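# Place a blue sponge flat on the shelf's top tier

## Task

Put one blue sponge lying flat on the upper level of the shelf, without shifting the shelf and while every other sponge on the shelf stays flat and separate from the others; at the end neither gripper may be in contact with any sponge.

## Robot and tools

Robot: two six-joint arms, left_arm and right_arm, each with a two-finger parallel gripper and a wrist camera. Joints are cheap and loose, weaker from the elbow out.

Frames. Scene frame: origin at table-top height halfway between the two nominal bases, +x pointing out over the table, +y toward left_arm, +z up. Arm names do not match image sides. Calibrated bases in the scene frame: left_arm at (+0.028, +0.365, +0.044) m, right_arm at (+0.028, -0.352, +0.027) m. Both are almost unrotated, with +z up. Each arm reports its hand pose, velocities and wrist camera pose in its own base frame; offsets are also given along that base's axes. Fixed cameras and the table use the scene frame. On the gripper, the fingers point along its +z and open and close along its y. end_effector_position is the point between the pads, about 1 cm short of the fingertips. Reported poses may be wrong by a few cm, more at long reach.

Row format (used by execute_actions and move). One row is 14 numbers, each in [-1, 1], always covering both arms: left_arm dx, dy, dz, rx, ry, rz, opening, then right_arm's seven in the same order. dx..rz are an offset, not a pose. They count from that arm's Hand target at the start of the action or move, along the arm's base axes. Scale: 1.0 = 0.6 m for dx/dy/dz and 180 degrees for the rotation. rx, ry, rz form one rotation vector, turning about the Hand target's position. Opening is absolute: +1 fully open (0.094 m), -1 shut. Sending six zeros re-requests the current Hand target. Repeating a nonzero offset moves the arm further. To leave a gripper alone, resend its present opening, because 0 means half open.

execute_actions(actions, cameras): actions is a list of actions. Each action is a table of at most 15 rows, one per control step of 1/30 s. If it has fewer rows, the last row is held to fill 15 steps. Every row counts from the action's start pose, not from the row before. An empty list just returns the state and images. cameras lists camera names; [] means none, and leaving it out or giving ["all"] means all.

move(target, speed, blend, opening_speed, blocking, cameras): drives straight-line paths toward one row or a list of up to 15 rows. Every row in the list is an offset from the same starting Hand targets. speed is in m/s (0.002 to 2.9, default 0.25), with turning limited to twice that in rad/s; give one number or one per target. blend, in m, rounds the corners between listed targets. opening_speed is how fast the commanded opening changes, in units of the -1..1 scale per second, at least 0.2; use it near its minimum when squeezing soft sponges. blocking=false returns after about 0.5 s while the move continues. A move lasts between 0.5 s and 10 s. Paths do not avoid obstacles or the other arm. The result adds a move: line. done means at rest within 10 mm and 2 degrees of the target. Other results are off_target, moving, held (a check withheld steps or the clearance check ended the move) and fault. limits=paced means the commanded pose was clipped; limits=held means steps were withheld. Neither done nor off_target tells you about contact.

wait(seconds 0 to 10): the scene runs on with the last commands. stop(): brakes a running move; it needs room to do so. zoom_image(camera, region=[x0,y0,x1,y1]): crops that camera's most recent image, at most 504x504 px, with the origin at top-left. read_manual(section="licences") returns only licence text. finished_scene(scene): ends the current scene (number 1 to 3) and cannot be undone.

Cameras: cam_head_left, cam_head_right, cam_left_wrist, cam_right_wrist, all 896x504.

Reading results. Hand target is your last commanded pose after clipping. Orientation commands are limited each step to 40 degrees from the measured one. Grippers often stop a centimetre or so short because of friction or weight, and that alone does not mean contact. Any new command, even all zeros, asks for the target again; if the gripper still falls short, send the remaining distance as an offset. grip_measured is on the opening scale. With nothing held it reads slightly wide, and it keeps following your command even after the fingers touch something, so it cannot show contact. Sponges squash, so don't close far below first contact. To release, command an opening well above grip_measured. A Joint velocities reading of within noise means the arm is still. Joint torques include gravity and have per-unit offsets. Torques 1 to 3 wrap past ±28 N m. Step lists of end_effector_position appear only after execute_actions. Tool commands shows each present command.

Cautions. Faster moves hit harder, and targets set past a contact press harder. An arm blocked by an object keeps pushing until it is commanded back past its gripper. Don't route a gripper close to its own base, because its shoulder posture may flip; go around instead. Keep the arms apart: the clearance check does not protect grippers or wrist cameras from each other, and a hard arm-to-arm press or gripping the other arm's fingers can fail the scene. Don't drop or release a moving sponge, don't knock the shelf or other sponges, and leave nothing off the table. Heat builds from holding loads, stretched-out poses and pushes toward unreachable poses. A MOTOR HOT line appears at 75 °C. At 90 °C the arm folds and idles, and at 100 °C it collapses, sometimes without a prior warning.

Each tool is called after "Call:" as name(argument=value, ...), one argument or row to a line, values as JSON.

## Session

Call:
execute_actions(
  actions=[],
)

Scene clock: 0.00 s.
left_arm: end_effector_position=(+0.4037, +0.0232, +0.1015) grip_measured=+1.000 end_effector_quat_wxyz=(+0.592, -0.061, +0.803, -0.007) | right_arm: end_effector_position=(+0.4034, -0.0341, +0.1189) grip_measured=+1.000 end_effector_quat_wxyz=(+0.612, +0.054, +0.785, -0.084)
Joint positions: left_arm=[0.048 1.581 0.38 0.898 -0.015 -0.093 0.094] | right_arm=[0 1.563 0.378 0.94 0.199 -0.019 0.094]
Joint velocities: within noise
Joint torques (N m): no reading
Motor temperatures (°C): left_arm=[26 27 28 25 24 27 28] | right_arm=[27 29 26 27 27 28 28]
Heat: left arm: 28 °C; right arm: 29 °C.
Hand target: left_arm +0.4088, +0.0243, +0.1166; +0.610, -0.060, +0.790, -0.004 | right_arm +0.4078, -0.0355, +0.1345; +0.629, +0.060, +0.770, -0.083
Tool commands: left_gripper/opening=+1.0 right_gripper/opening=+1.0

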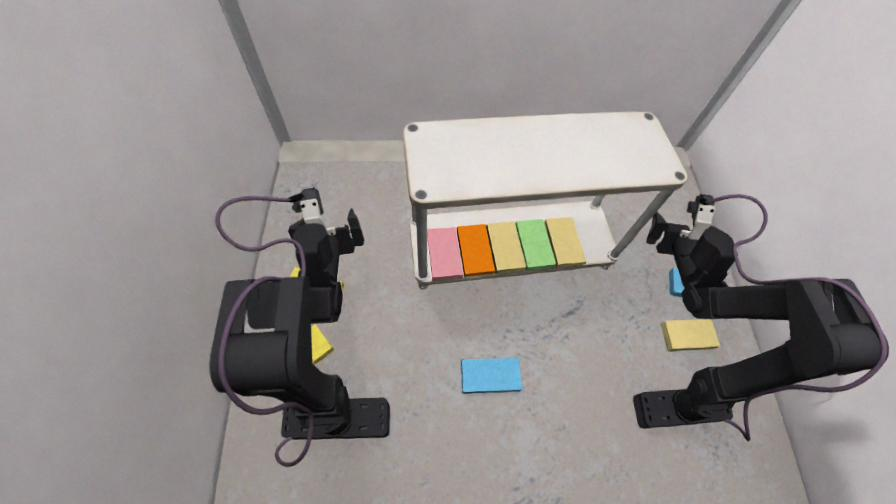

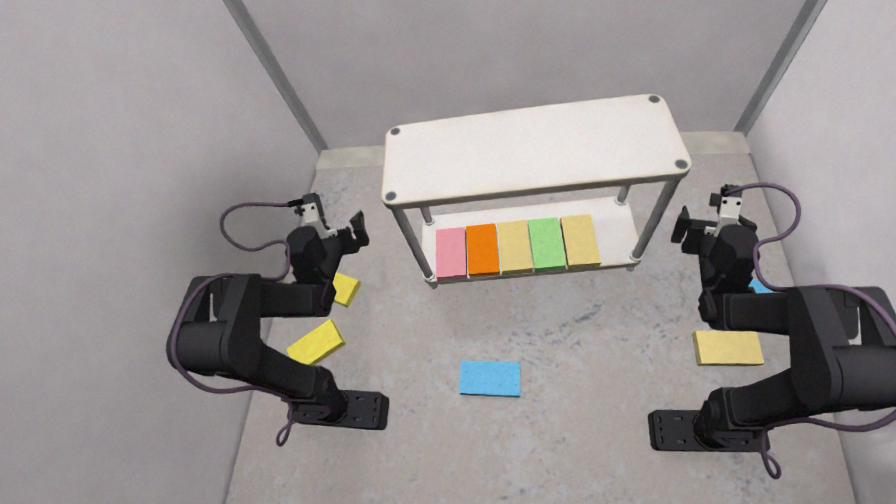

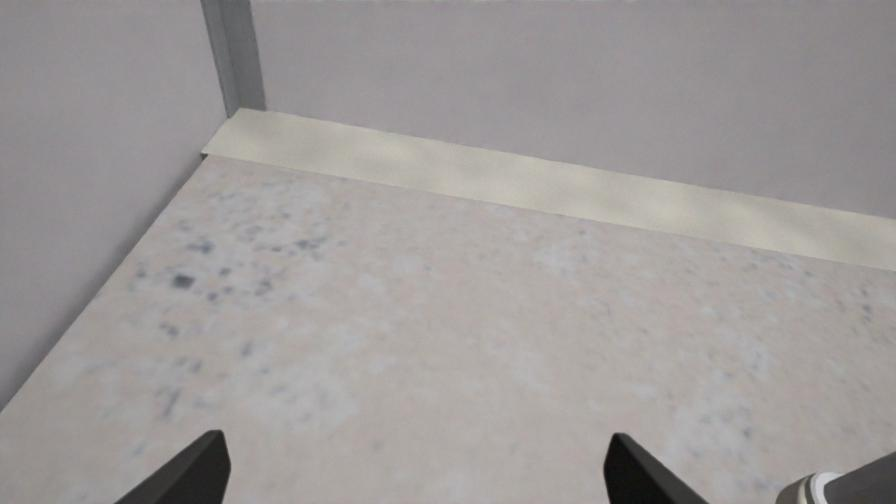

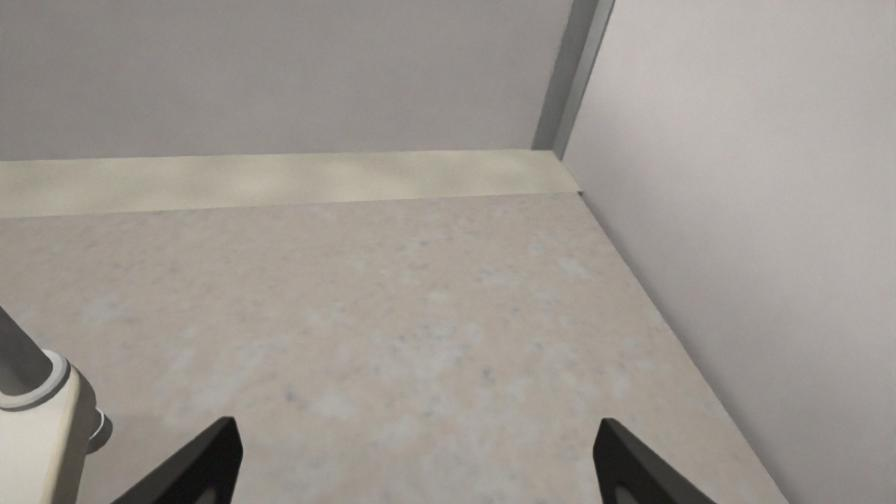

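Call:
move(
  target=[
    [-0.21,-0.09,0.2,0.1,0.1,-0.13,1,0,0,0,0,0,0,1],
    [-0.541,-0.577,0.08,0.332,0.327,-0.459,1,0,0,0,0,0,0,1],
  ],
  blend=[0.05,0],
)

Scene clock: 6.40 s.
left_arm: end_effector_position=(+0.0828, -0.3134, +0.1528) grip_measured=+1.000 end_effector_quat_wxyz=(-0.013, +0.707, +0.707, +0.015) | right_arm: end_effector_position=(+0.4034, -0.0341, +0.1189) grip_measured=+1.000 end_effector_quat_wxyz=(+0.612, +0.054, +0.785, -0.084)
Joint positions: left_arm=[-1.323 1.811 1.674 -1.472 -0.013 0.246 0.094] | right_arm=[0 1.563 0.378 0.94 0.199 -0.019 0.094]
Joint velocities: within noise
Joint torques (N m): left_arm=[-0.14 -6.23 8.44 0.08 0.1 0.04] | right_arm=[-0.09 -5.96 5.05 2.25 -0.01 0]
Motor temperatures (°C): left_arm=[26 27 30 26 24 27 28] | right_arm=[27 30 27 29 27 28 28]
Heat: left arm: 30 °C; right arm: 30 °C.
Hand target: left_arm +0.0842, -0.3219, +0.1646; +0.001, +0.707, +0.707, +0.001 | right_arm +0.4078, -0.0355, +0.1345; +0.629, +0.060, +0.770, -0.083
Off the commanded pose: left_arm 0.015 m, 2 deg | right_arm 0.016 m, 3 deg.
move: off_target (left_arm, right_arm)

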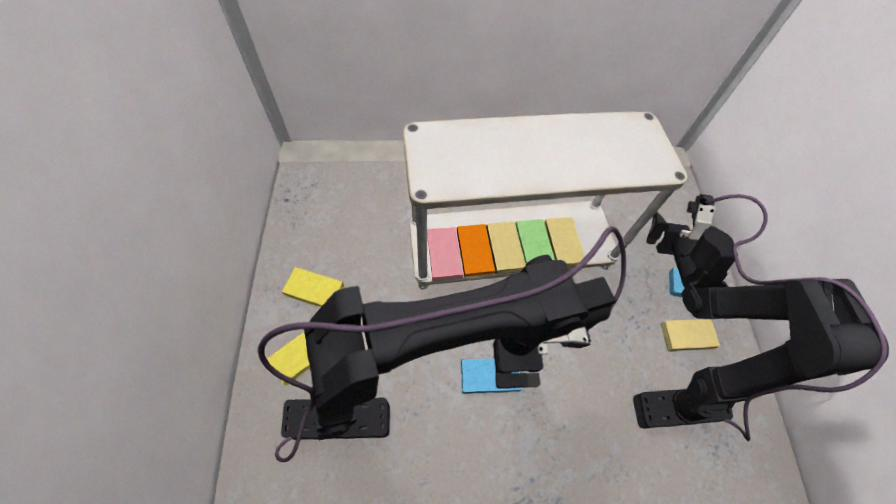

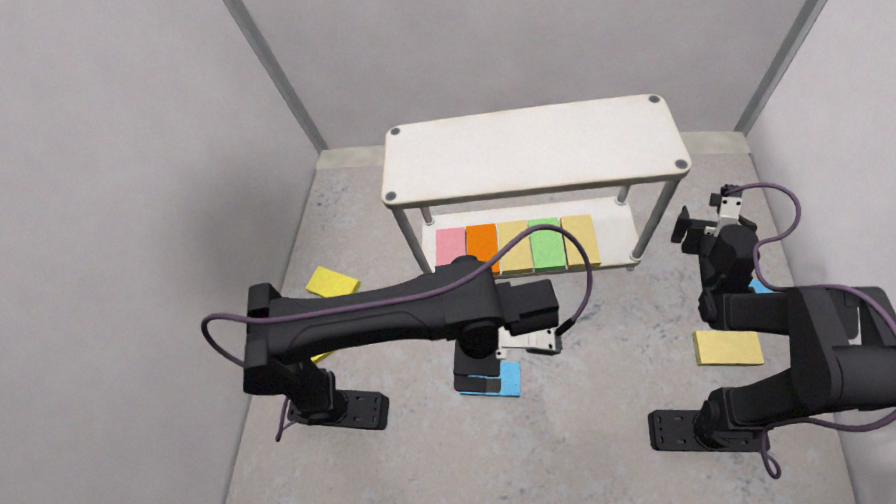

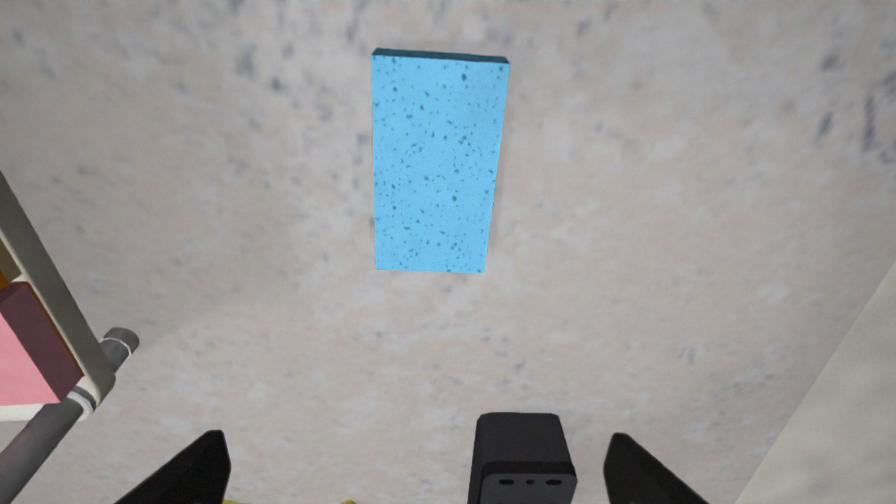

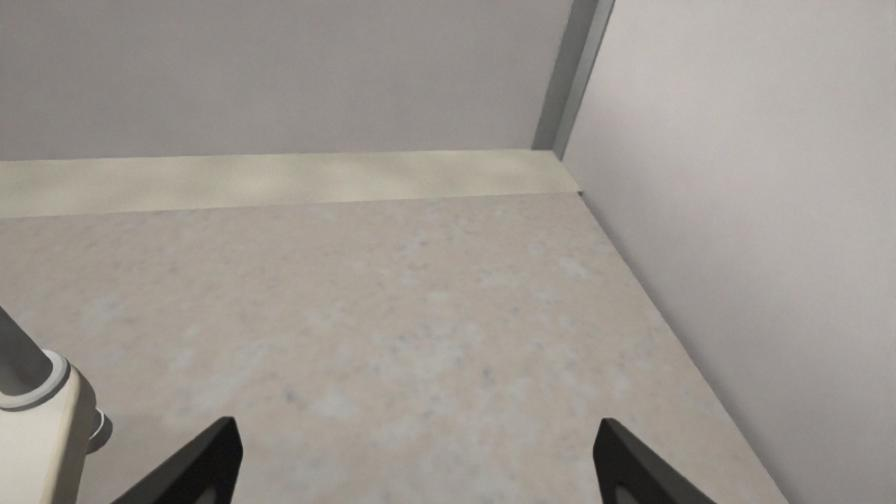

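Call:
move(
  target=[0.007,-0.035,-0.285,0,0,0,1,0,0,0,0,0,0,1],
  cameras=["cam_left_wrist","cam_head_left"],
)

Scene clock: 8.67 s.
left_arm: end_effector_position=(+0.0891, -0.3383, -0.0057) grip_measured=+1.000 end_effector_quat_wxyz=(-0.006, +0.707, +0.708, +0.011) | right_arm: end_effector_position=(+0.4034, -0.0341, +0.1189) grip_measured=+1.000 end_effector_quat_wxyz=(+0.612, +0.054, +0.785, -0.084)
Joint positions: left_arm=[-1.323 2.006 1.291 -0.878 -0.013 0.246 0.094] | right_arm=[0 1.563 0.378 0.94 0.199 -0.019 0.094]
Joint velocities: within noise
Joint torques (N m): left_arm=[-0.42 -7.54 3.74 0.45 0.1 0] | right_arm=[-0.1 -5.96 5.05 2.25 -0.01 0]
Motor temperatures (°C): left_arm=[26 28 30 26 24 27 28] | right_arm=[27 31 27 30 27 28 28]
Heat: left arm: 30 °C; right arm: 31 °C.
Hand target: left_arm +0.0884, -0.3429, -0.0064; +0.001, +0.707, +0.707, +0.001 | right_arm +0.4078, -0.0355, +0.1345; +0.629, +0.060, +0.770, -0.083
Off the commanded pose: left_arm 0.005 m, 1 deg | right_arm 0.016 m, 3 deg.
move: off_target (right_arm)
Images, in order (width x height): cam_head_left 896x504, cam_left_wrist 896x504.

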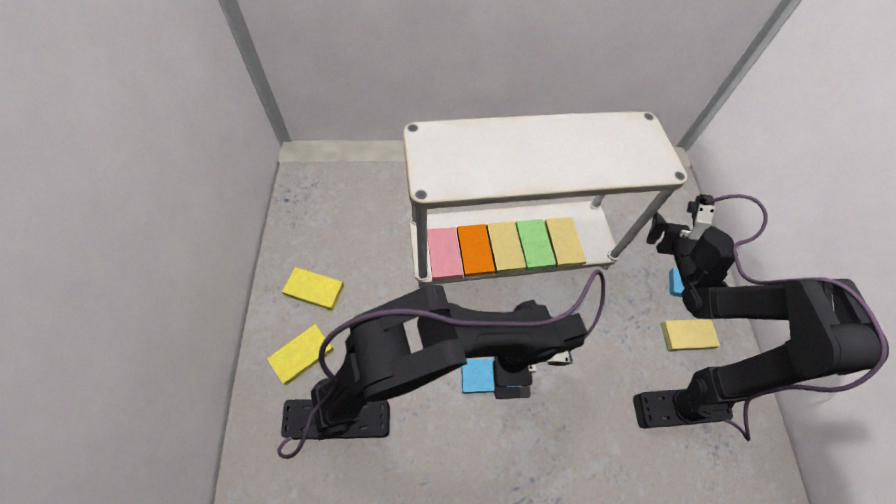

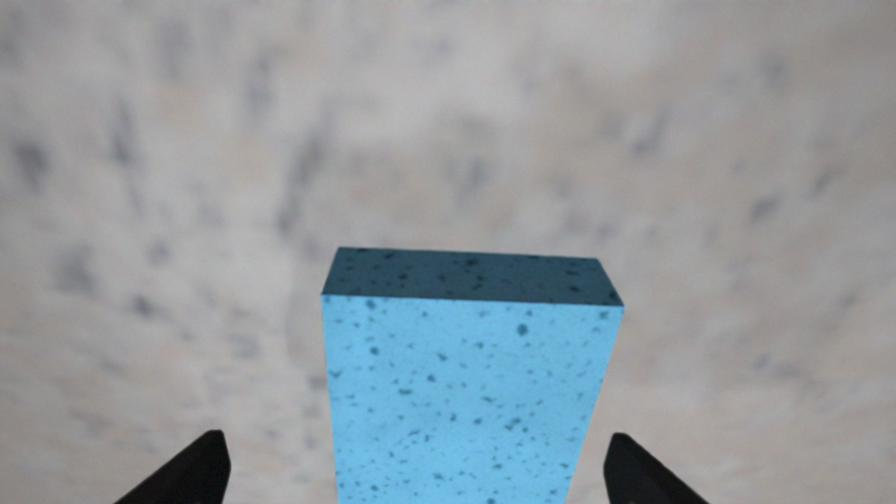

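Call:
move(
  target=[
    [-0.014,0,-0.029,0,0,0,1,0,0,0,0,0,0,1],
    [-0.014,0,-0.029,0,0,0,0.12,0,0,0,0,0,0,1],
  ],
  opening_speed=0.8,
  cameras=["cam_left_wrist"],
)

Scene clock: 11.90 s.
left_arm: end_effector_position=(+0.0858, -0.3397, -0.0195) grip_measured=+0.306 end_effector_quat_wxyz=(+0.000, +0.707, +0.707, +0.010) | right_arm: end_effector_position=(+0.4034, -0.0341, +0.1189) grip_measured=+1.000 end_effector_quat_wxyz=(+0.612, +0.054, +0.785, -0.084)
Joint positions: left_arm=[-1.335 2.023 1.254 -0.812 -0.018 0.236 0.061] | right_arm=[0 1.563 0.378 0.94 0.199 -0.019 0.094]
Joint velocities: within noise
Joint torques (N m): left_arm=[-0.39 -7.01 3.32 0.46 0.1 -0.08] | right_arm=[-0.1 -5.96 5.04 2.25 -0.01 0]
Motor temperatures (°C): left_arm=[26 28 29 26 24 27 28] | right_arm=[27 31 27 31 27 28 28]
Heat: left arm: 29 °C; right arm: 31 °C.
Hand target: left_arm +0.0800, -0.3429, -0.0238; +0.001, +0.707, +0.707, +0.001 | right_arm +0.4078, -0.0355, +0.1345; +0.629, +0.060, +0.770, -0.083
Off the commanded pose: left_arm 0.008 m, 1 deg | right_arm 0.016 m, 3 deg.
move: off_target (right_arm)
Images, in order (width x height): cam_left_wrist 896x504.

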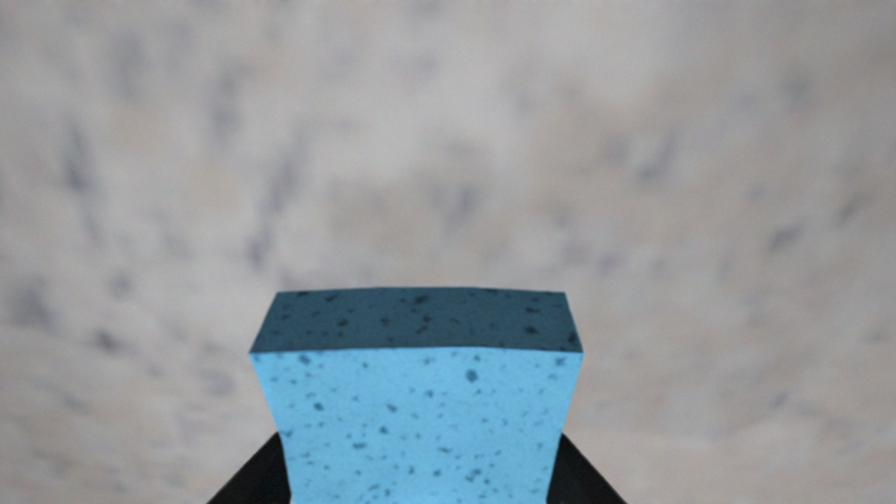

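Call:
move(
  target=[
    [0,0,0.4,0,0,0,0.12,0,0,0,0,0,0,1],
    [0.233,0.37,0.74,-0.385,-0.385,0.385,0.12,0,0,0,0,0,0,1],
  ],
  blend=[0.05,0],
  speed=0.3,
)

Scene clock: 19.17 s.
left_arm: end_effector_position=(+0.2191, -0.1288, +0.4161) grip_measured=+0.289 end_effector_quat_wxyz=(+0.699, +0.025, +0.715, +0.011) | right_arm: end_effector_position=(+0.4034, -0.0341, +0.1189) grip_measured=+1.000 end_effector_quat_wxyz=(+0.612, +0.054, +0.785, -0.084)
Joint positions: left_arm=[-1.263 0.808 1.044 -0.306 -1.244 -0.016 0.061] | right_arm=[0 1.563 0.378 0.94 0.199 -0.019 0.094]
Joint velocities: within noise
Joint torques (N m): left_arm=[0.57 -0.23 4 1.81 -0.07 0.05] | right_arm=[-0.1 -5.96 5.05 2.25 -0.01 0]
Motor temperatures (°C): left_arm=[26 28 30 26 25 27 28] | right_arm=[27 32 27 33 27 28 28]
Heat: left arm: 30 °C; right arm: 33 °C.
Hand target: left_arm +0.2198, -0.1209, +0.4202; +0.707, -0.001, +0.707, +0.001 | right_arm +0.4078, -0.0355, +0.1345; +0.629, +0.060, +0.770, -0.083
Off the commanded pose: left_arm 0.009 m, 3 deg | right_arm 0.016 m, 3 deg.
move: off_target (left_arm, right_arm)

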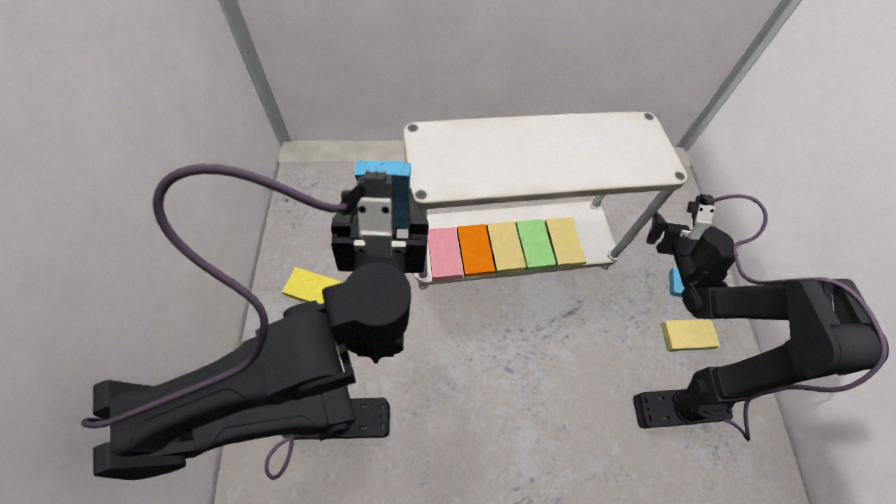

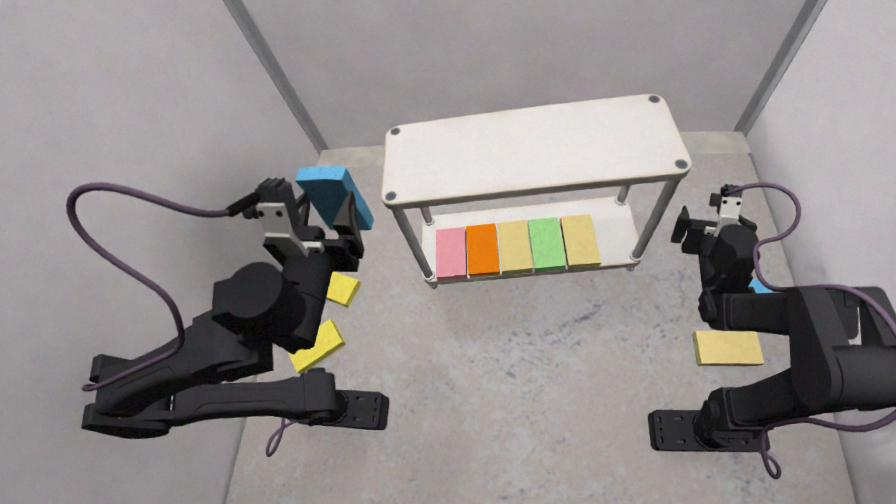

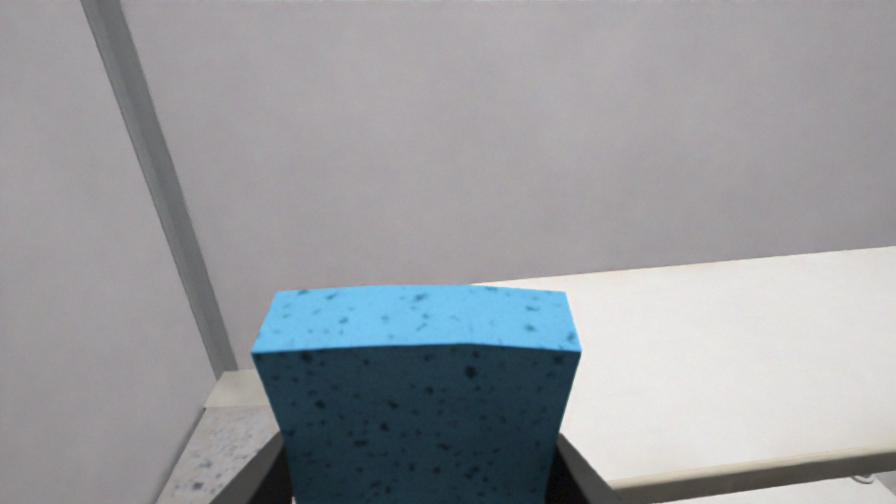

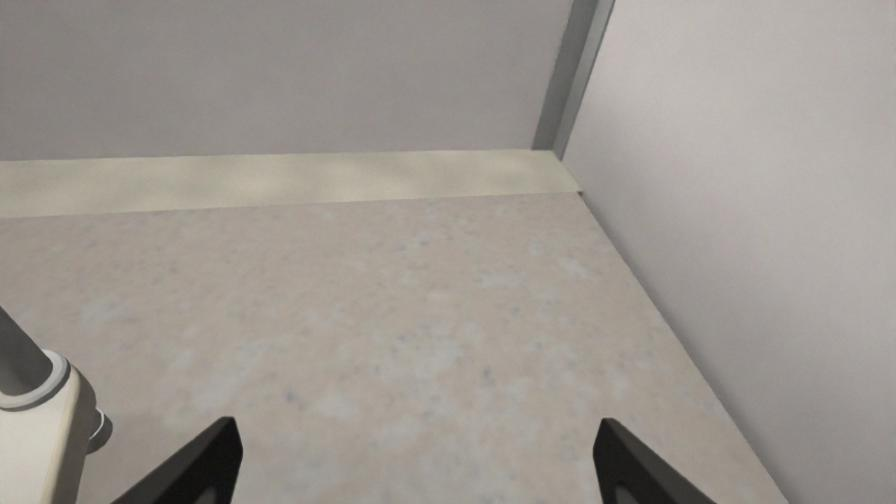

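Call:
move(
  target=[0,-0.1,0.17,0,0,0,0.12,0,0,0,0,0,0,1],
  cameras=["cam_left_wrist","cam_head_left","cam_head_right"],
)

Scene clock: 21.40 s.
left_arm: end_effector_position=(+0.2226, -0.1896, +0.5097) grip_measured=+0.289 end_effector_quat_wxyz=(+0.708, +0.010, +0.706, +0.010) | right_arm: end_effector_position=(+0.4034, -0.0341, +0.1189) grip_measured=+1.000 end_effector_quat_wxyz=(+0.612, +0.054, +0.785, -0.084)
Joint positions: left_arm=[-1.346 1.176 1.552 -0.36 -1.346 0.044 0.061] | right_arm=[0 1.563 0.378 0.94 0.199 -0.019 0.094]
Joint velocities: within noise
Joint torques (N m): left_arm=[-0.28 -1.18 8.39 0.93 -0.11 -0.11] | right_arm=[-0.1 -5.96 5.05 2.25 -0.01 0]
Motor temperatures (°C): left_arm=[26 28 30 27 25 27 28] | right_arm=[27 32 27 33 27 28 28]
Heat: left arm: 30 °C; right arm: 33 °C.
Hand target: left_arm +0.2198, -0.1809, +0.5222; +0.707, -0.001, +0.707, +0.001 | right_arm +0.4078, -0.0355, +0.1345; +0.629, +0.060, +0.770, -0.083
Off the commanded pose: left_arm 0.015 m, 2 deg | right_arm 0.016 m, 3 deg.
move: off_target (left_arm, right_arm)
Images, in order (width x height): cam_head_left 896x504, cam_head_right 896x504, cam_left_wrist 896x504.

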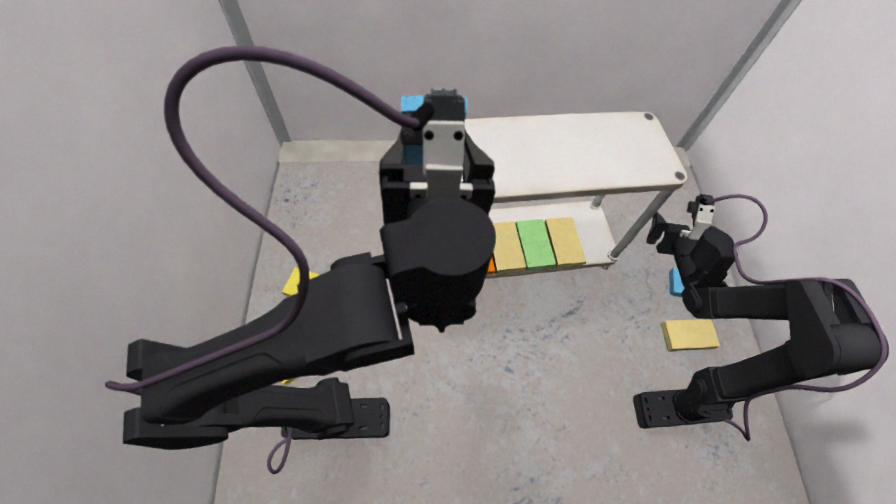

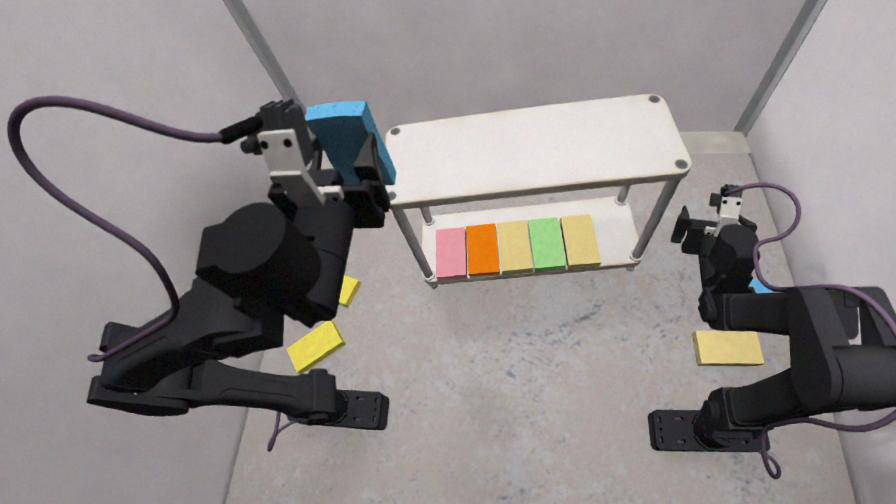

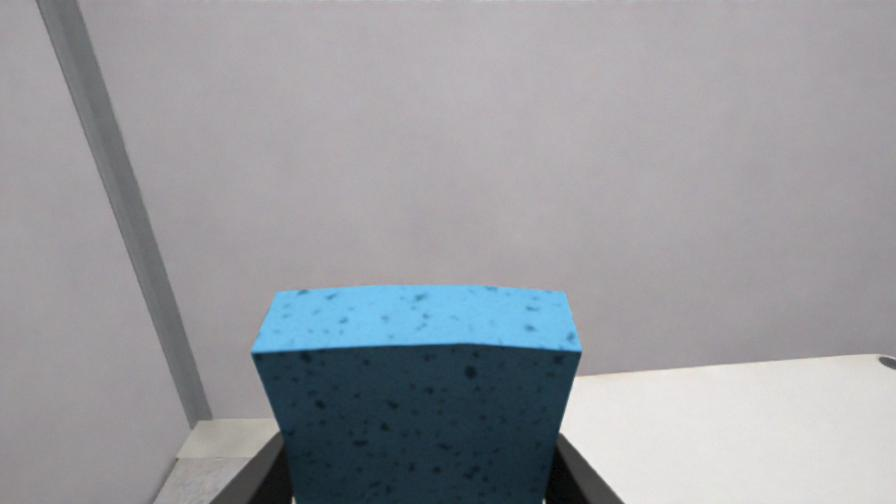

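Call:
move(
  target=[
    [-0.15,-0.115,-0.453,0.285,0.439,-0.285,0.12,0,0,0,0,0,0,1],
    [-0.1,-0.298,-0.83,0.285,0.439,-0.285,0.12,0,0,0,0,0,0,1],
    [-0.1,-0.298,-0.9,0.285,0.439,-0.285,0.12,0,0,0,0,0,0,1],
  ],
  blend=[0.04,0,0],
  speed=[0.3,0.2,0.05],
)

Scene clock: 29.20 s.
left_arm: end_effector_position=(+0.1644, -0.3555, -0.0127) grip_measured=+0.289 end_effector_quat_wxyz=(-0.002, +0.544, +0.839, +0.006) | right_arm: end_effector_position=(+0.4034, -0.0341, +0.1189) grip_measured=+1.000 end_effector_quat_wxyz=(+0.612, +0.054, +0.785, -0.084)
Joint positions: left_arm=[-1.143 2.15 1.486 -0.917 -0.007 0.007 0.061] | right_arm=[0 1.563 0.378 0.94 0.199 -0.019 0.094]
Joint velocities: within noise
Joint torques (N m): left_arm=[-0.42 -8.08 3.52 0.45 0.1 -0.08] | right_arm=[-0.1 -5.96 5.04 2.25 -0.01 0]
Motor temperatures (°C): left_arm=[26 28 30 26 25 27 29] | right_arm=[27 32 28 34 27 28 28]
Heat: left arm: 30 °C; right arm: 34 °C.
Hand target: left_arm +0.1598, -0.3597, -0.0178; +0.000, +0.545, +0.839, +0.001 | right_arm +0.4078, -0.0355, +0.1345; +0.629, +0.060, +0.770, -0.083
Off the commanded pose: left_arm 0.008 m, 1 deg | right_arm 0.016 m, 3 deg.
move: off_target (right_arm)

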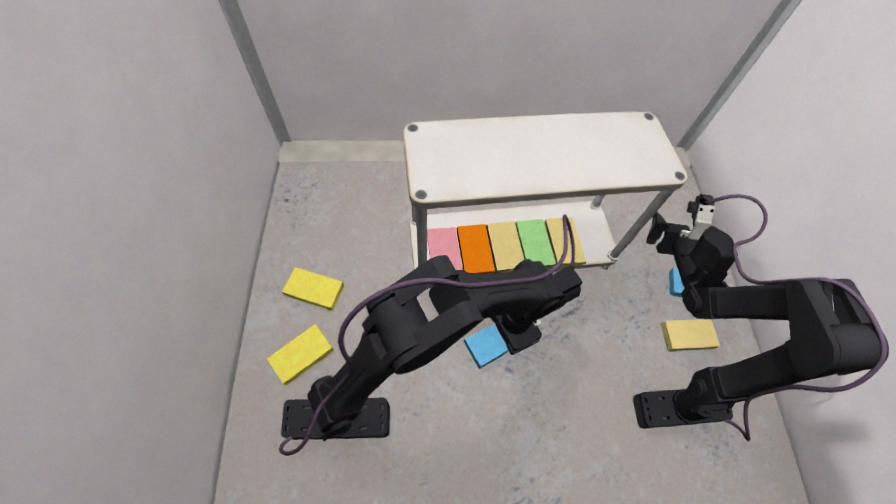

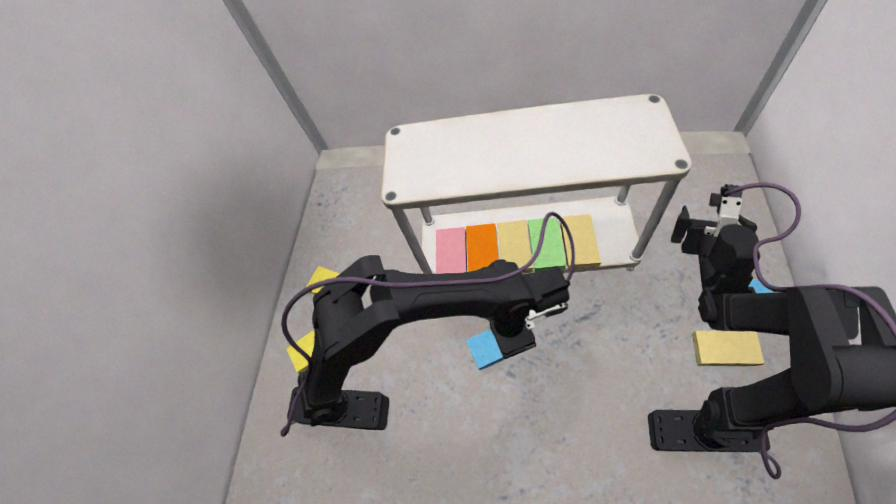

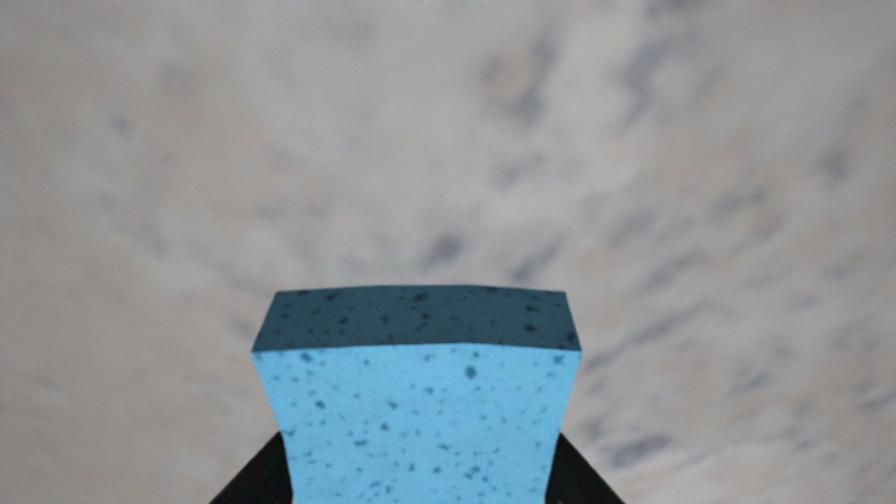

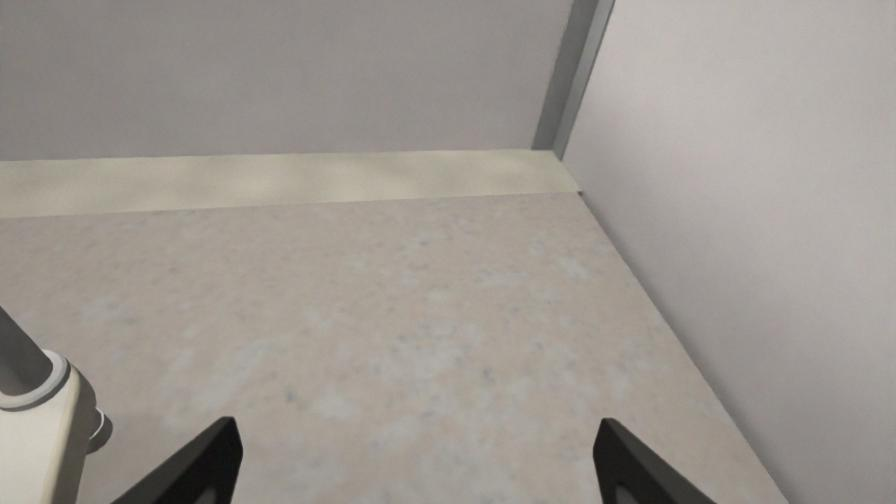

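Call:
move(
  target=[
    [0,0,-0.013,0,0,0,0.12,0,0,0,0,0,0,1],
    [0,0,-0.013,0,0,0,1,0,0,0,0,0,0,1],
    [0,0,0.1,0,0,0,1,0,0,0,0,0,0,1],
    [0,0,0.1,-0.254,-0.113,0,1,0,0,0,0,0,0,1],
  ],
  speed=[0.05,0.2,0.25,0.6],
)

Scene clock: 35.40 s.
left_arm: end_effector_position=(+0.1630, -0.3540, +0.0385) grip_measured=+0.998 end_effector_quat_wxyz=(+0.341, +0.496, +0.769, -0.215) | right_arm: end_effector_position=(+0.4034, -0.0341, +0.1189) grip_measured=+1.000 end_effector_quat_wxyz=(+0.612, +0.054, +0.785, -0.084)
Joint positions: left_arm=[-1.145 1.593 0.579 0.274 -0.007 0.004 0.094] | right_arm=[0 1.563 0.378 0.94 0.199 -0.019 0.094]
Joint velocities: within noise
Joint torques (N m): left_arm=[-0.46 -4.07 3.21 2.01 0.04 -0.08] | right_arm=[-0.1 -5.94 5.04 2.25 -0.01 0]
Motor temperatures (°C): left_arm=[26 29 30 27 24 27 29] | right_arm=[27 32 28 35 27 28 28]
Heat: left arm: 30 °C; right arm: 35 °C.
Hand target: left_arm +0.1598, -0.3597, +0.0422; +0.355, +0.493, +0.760, -0.229 | right_arm +0.4078, -0.0355, +0.1345; +0.629, +0.060, +0.770, -0.083
Off the commanded pose: left_arm 0.008 m, 3 deg | right_arm 0.016 m, 3 deg.
move: off_target (left_arm, right_arm)

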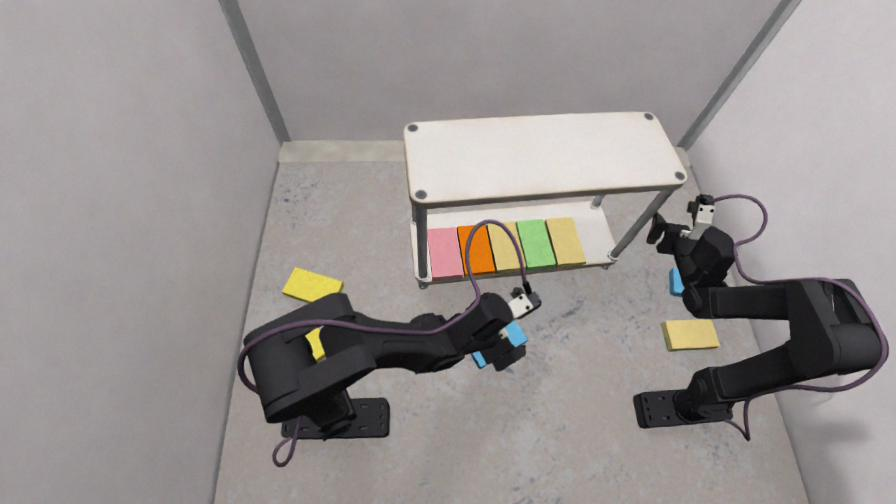

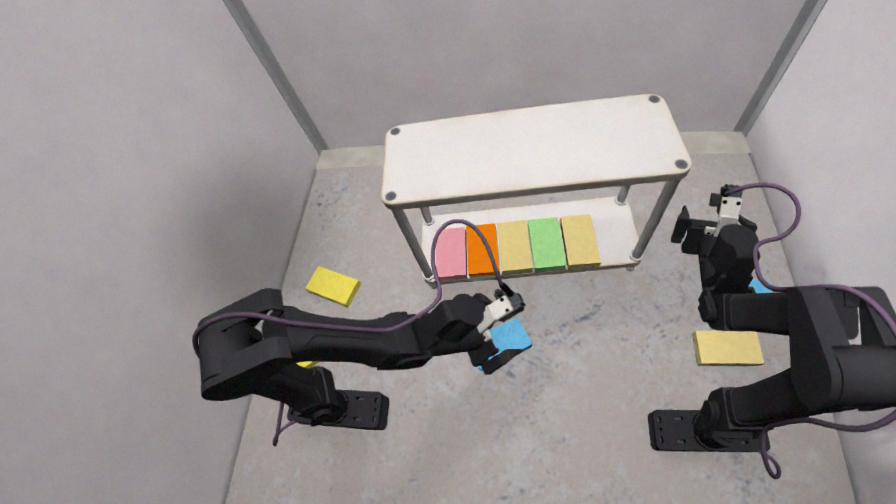

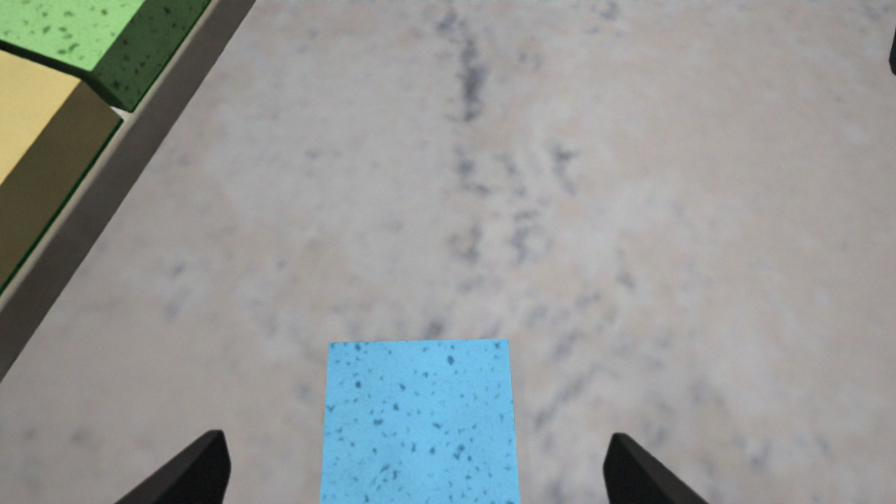

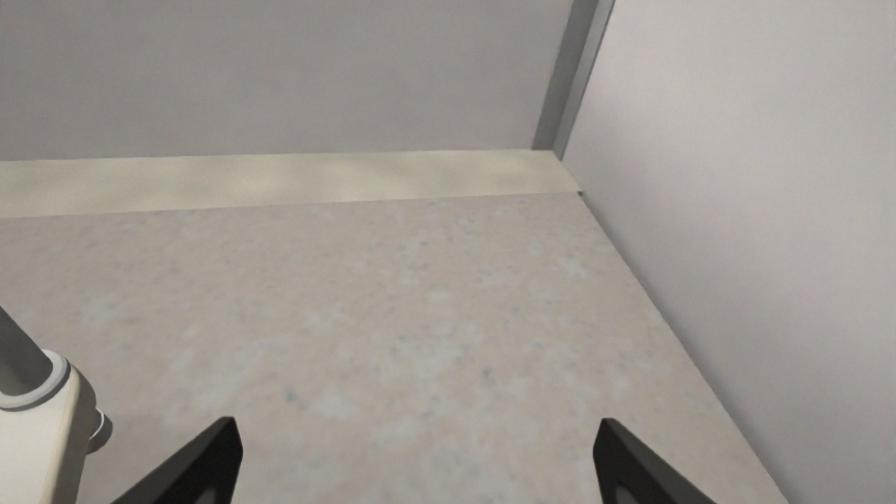

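Call:
move(
  target=[
    [0,0,-0.101,0,0,0,1,0,0,0,0,0,0,1],
    [0,0,-0.101,0,0,0,0.12,0,0,0,0,0,0,1],
  ],
  opening_speed=0.8,
  speed=0.12,
  cameras=["cam_left_wrist"],
)

Scene clock: 38.87 s.
left_arm: end_effector_position=(+0.1622, -0.3541, -0.0231) grip_measured=+0.349 end_effector_quat_wxyz=(+0.340, +0.493, +0.770, -0.218) | right_arm: end_effector_position=(+0.4034, -0.0341, +0.1189) grip_measured=+1.000 end_effector_quat_wxyz=(+0.612, +0.054, +0.785, -0.084)
Joint positions: left_arm=[-1.147 1.863 0.502 0.622 -0.006 -0.005 0.063] | right_arm=[0 1.563 0.378 0.94 0.199 -0.019 0.094]
Joint velocities: within noise
Joint torques (N m): left_arm=[-0.5 -4.68 2.29 1.97 0.03 -0.06] | right_arm=[-0.1 -5.96 5.05 2.25 -0.01 0]
Motor temperatures (°C): left_arm=[26 29 30 27 24 27 29] | right_arm=[27 32 28 35 27 28 28]
Heat: left arm: 30 °C; right arm: 35 °C.
Hand target: left_arm +0.1598, -0.3597, -0.0184; +0.355, +0.493, +0.760, -0.229 | right_arm +0.4078, -0.0355, +0.1345; +0.629, +0.060, +0.770, -0.083
Off the commanded pose: left_arm 0.008 m, 2 deg | right_arm 0.016 m, 3 deg.
move: off_target (right_arm); target 2's new opening was sent with left_arm's hand 0.008 m and 3 deg from that target
Images, in order (width x height): cam_left_wrist 896x504.

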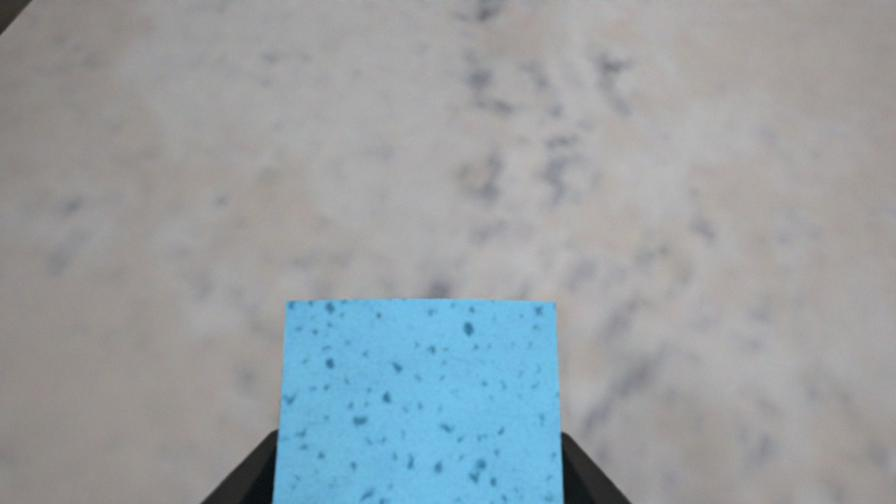

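Call:
move(
  target=[
    [0,0,0.17,0,0,0,0.12,0,0,0,0,0,0,1],
    [0,0.266,0.69,0,0,0.228,0.12,0,0,0,0,0,0,1],
  ],
  blend=[0.05,0],
  speed=0.3,
)

Scene clock: 41.90 s.
left_arm: end_effector_position=(+0.1602, -0.2104, +0.3813) grip_measured=+0.348 end_effector_quat_wxyz=(+0.397, +0.206, +0.890, -0.089) | right_arm: end_effector_position=(+0.4034, -0.0341, +0.1189) grip_measured=+1.000 end_effector_quat_wxyz=(+0.612, +0.054, +0.785, -0.084)
Joint positions: left_arm=[-1.317 1.288 1.874 -1.533 -0.604 -0.662 0.063] | right_arm=[0 1.563 0.378 0.94 0.199 -0.019 0.094]
Joint velocities: within noise
Joint torques (N m): left_arm=[-0.5 -1.73 7.15 0.87 -0.63 -0.1] | right_arm=[-0.09 -5.96 5.04 2.25 -0.01 0]
Motor temperatures (°C): left_arm=[26 29 30 27 25 27 29] | right_arm=[27 32 28 36 27 28 28]
Heat: left arm: 30 °C; right arm: 36 °C.
Hand target: left_arm +0.1598, -0.2001, +0.3956; +0.413, +0.195, +0.885, -0.090 | right_arm +0.4078, -0.0355, +0.1345; +0.629, +0.060, +0.770, -0.083
Off the commanded pose: left_arm 0.018 m, 2 deg | right_arm 0.016 m, 3 deg.
joint sent to its limit (left arm) — joint 4 (wrist pitch), lower limit. The joint targets are off in position, not in orientation.
move: off_target (left_arm, right_arm)

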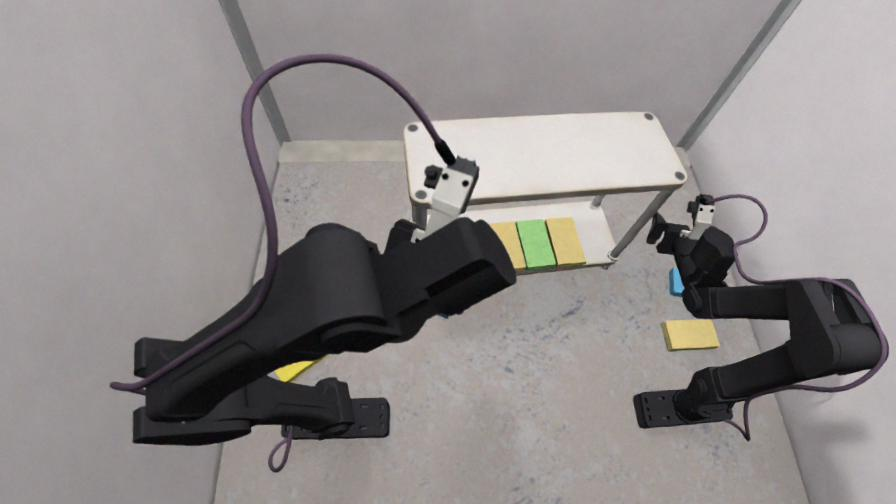

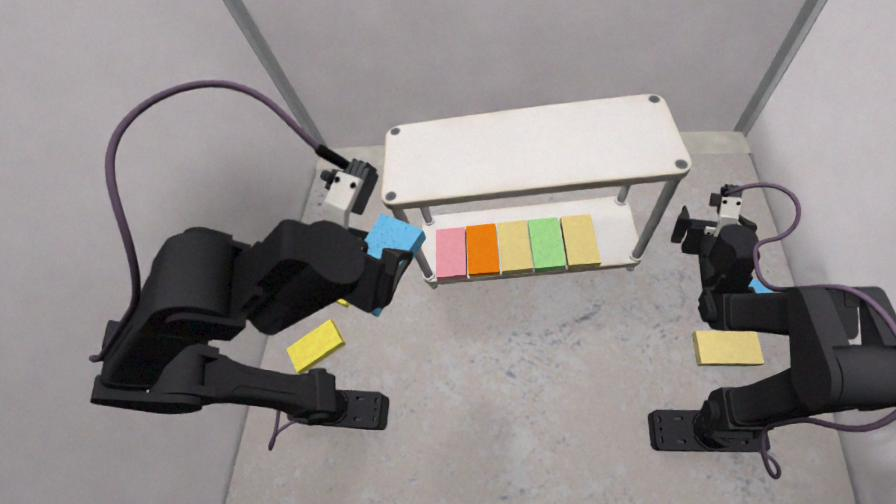

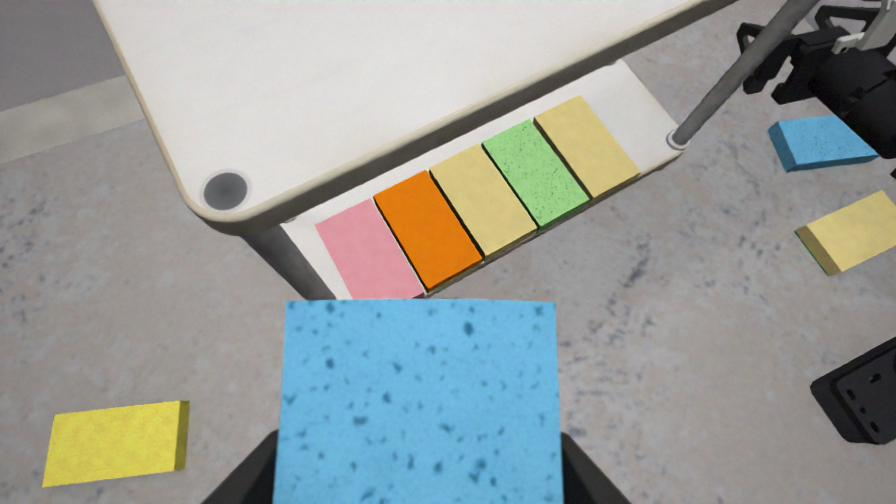

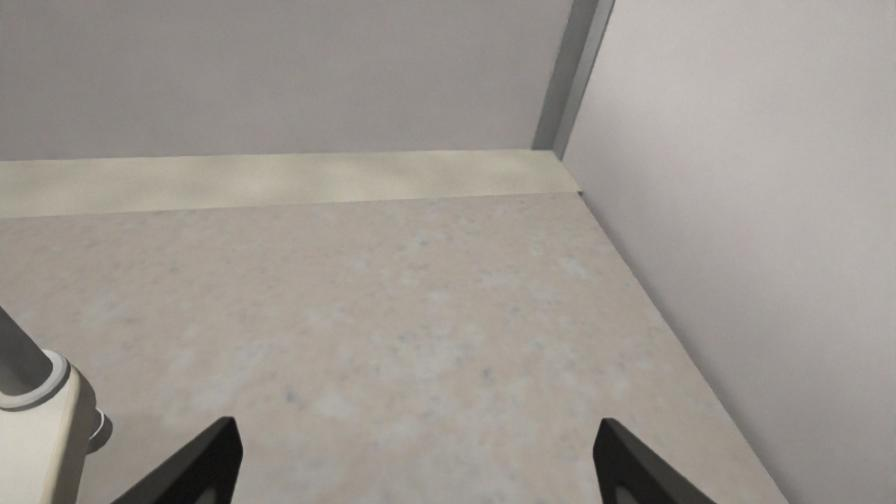

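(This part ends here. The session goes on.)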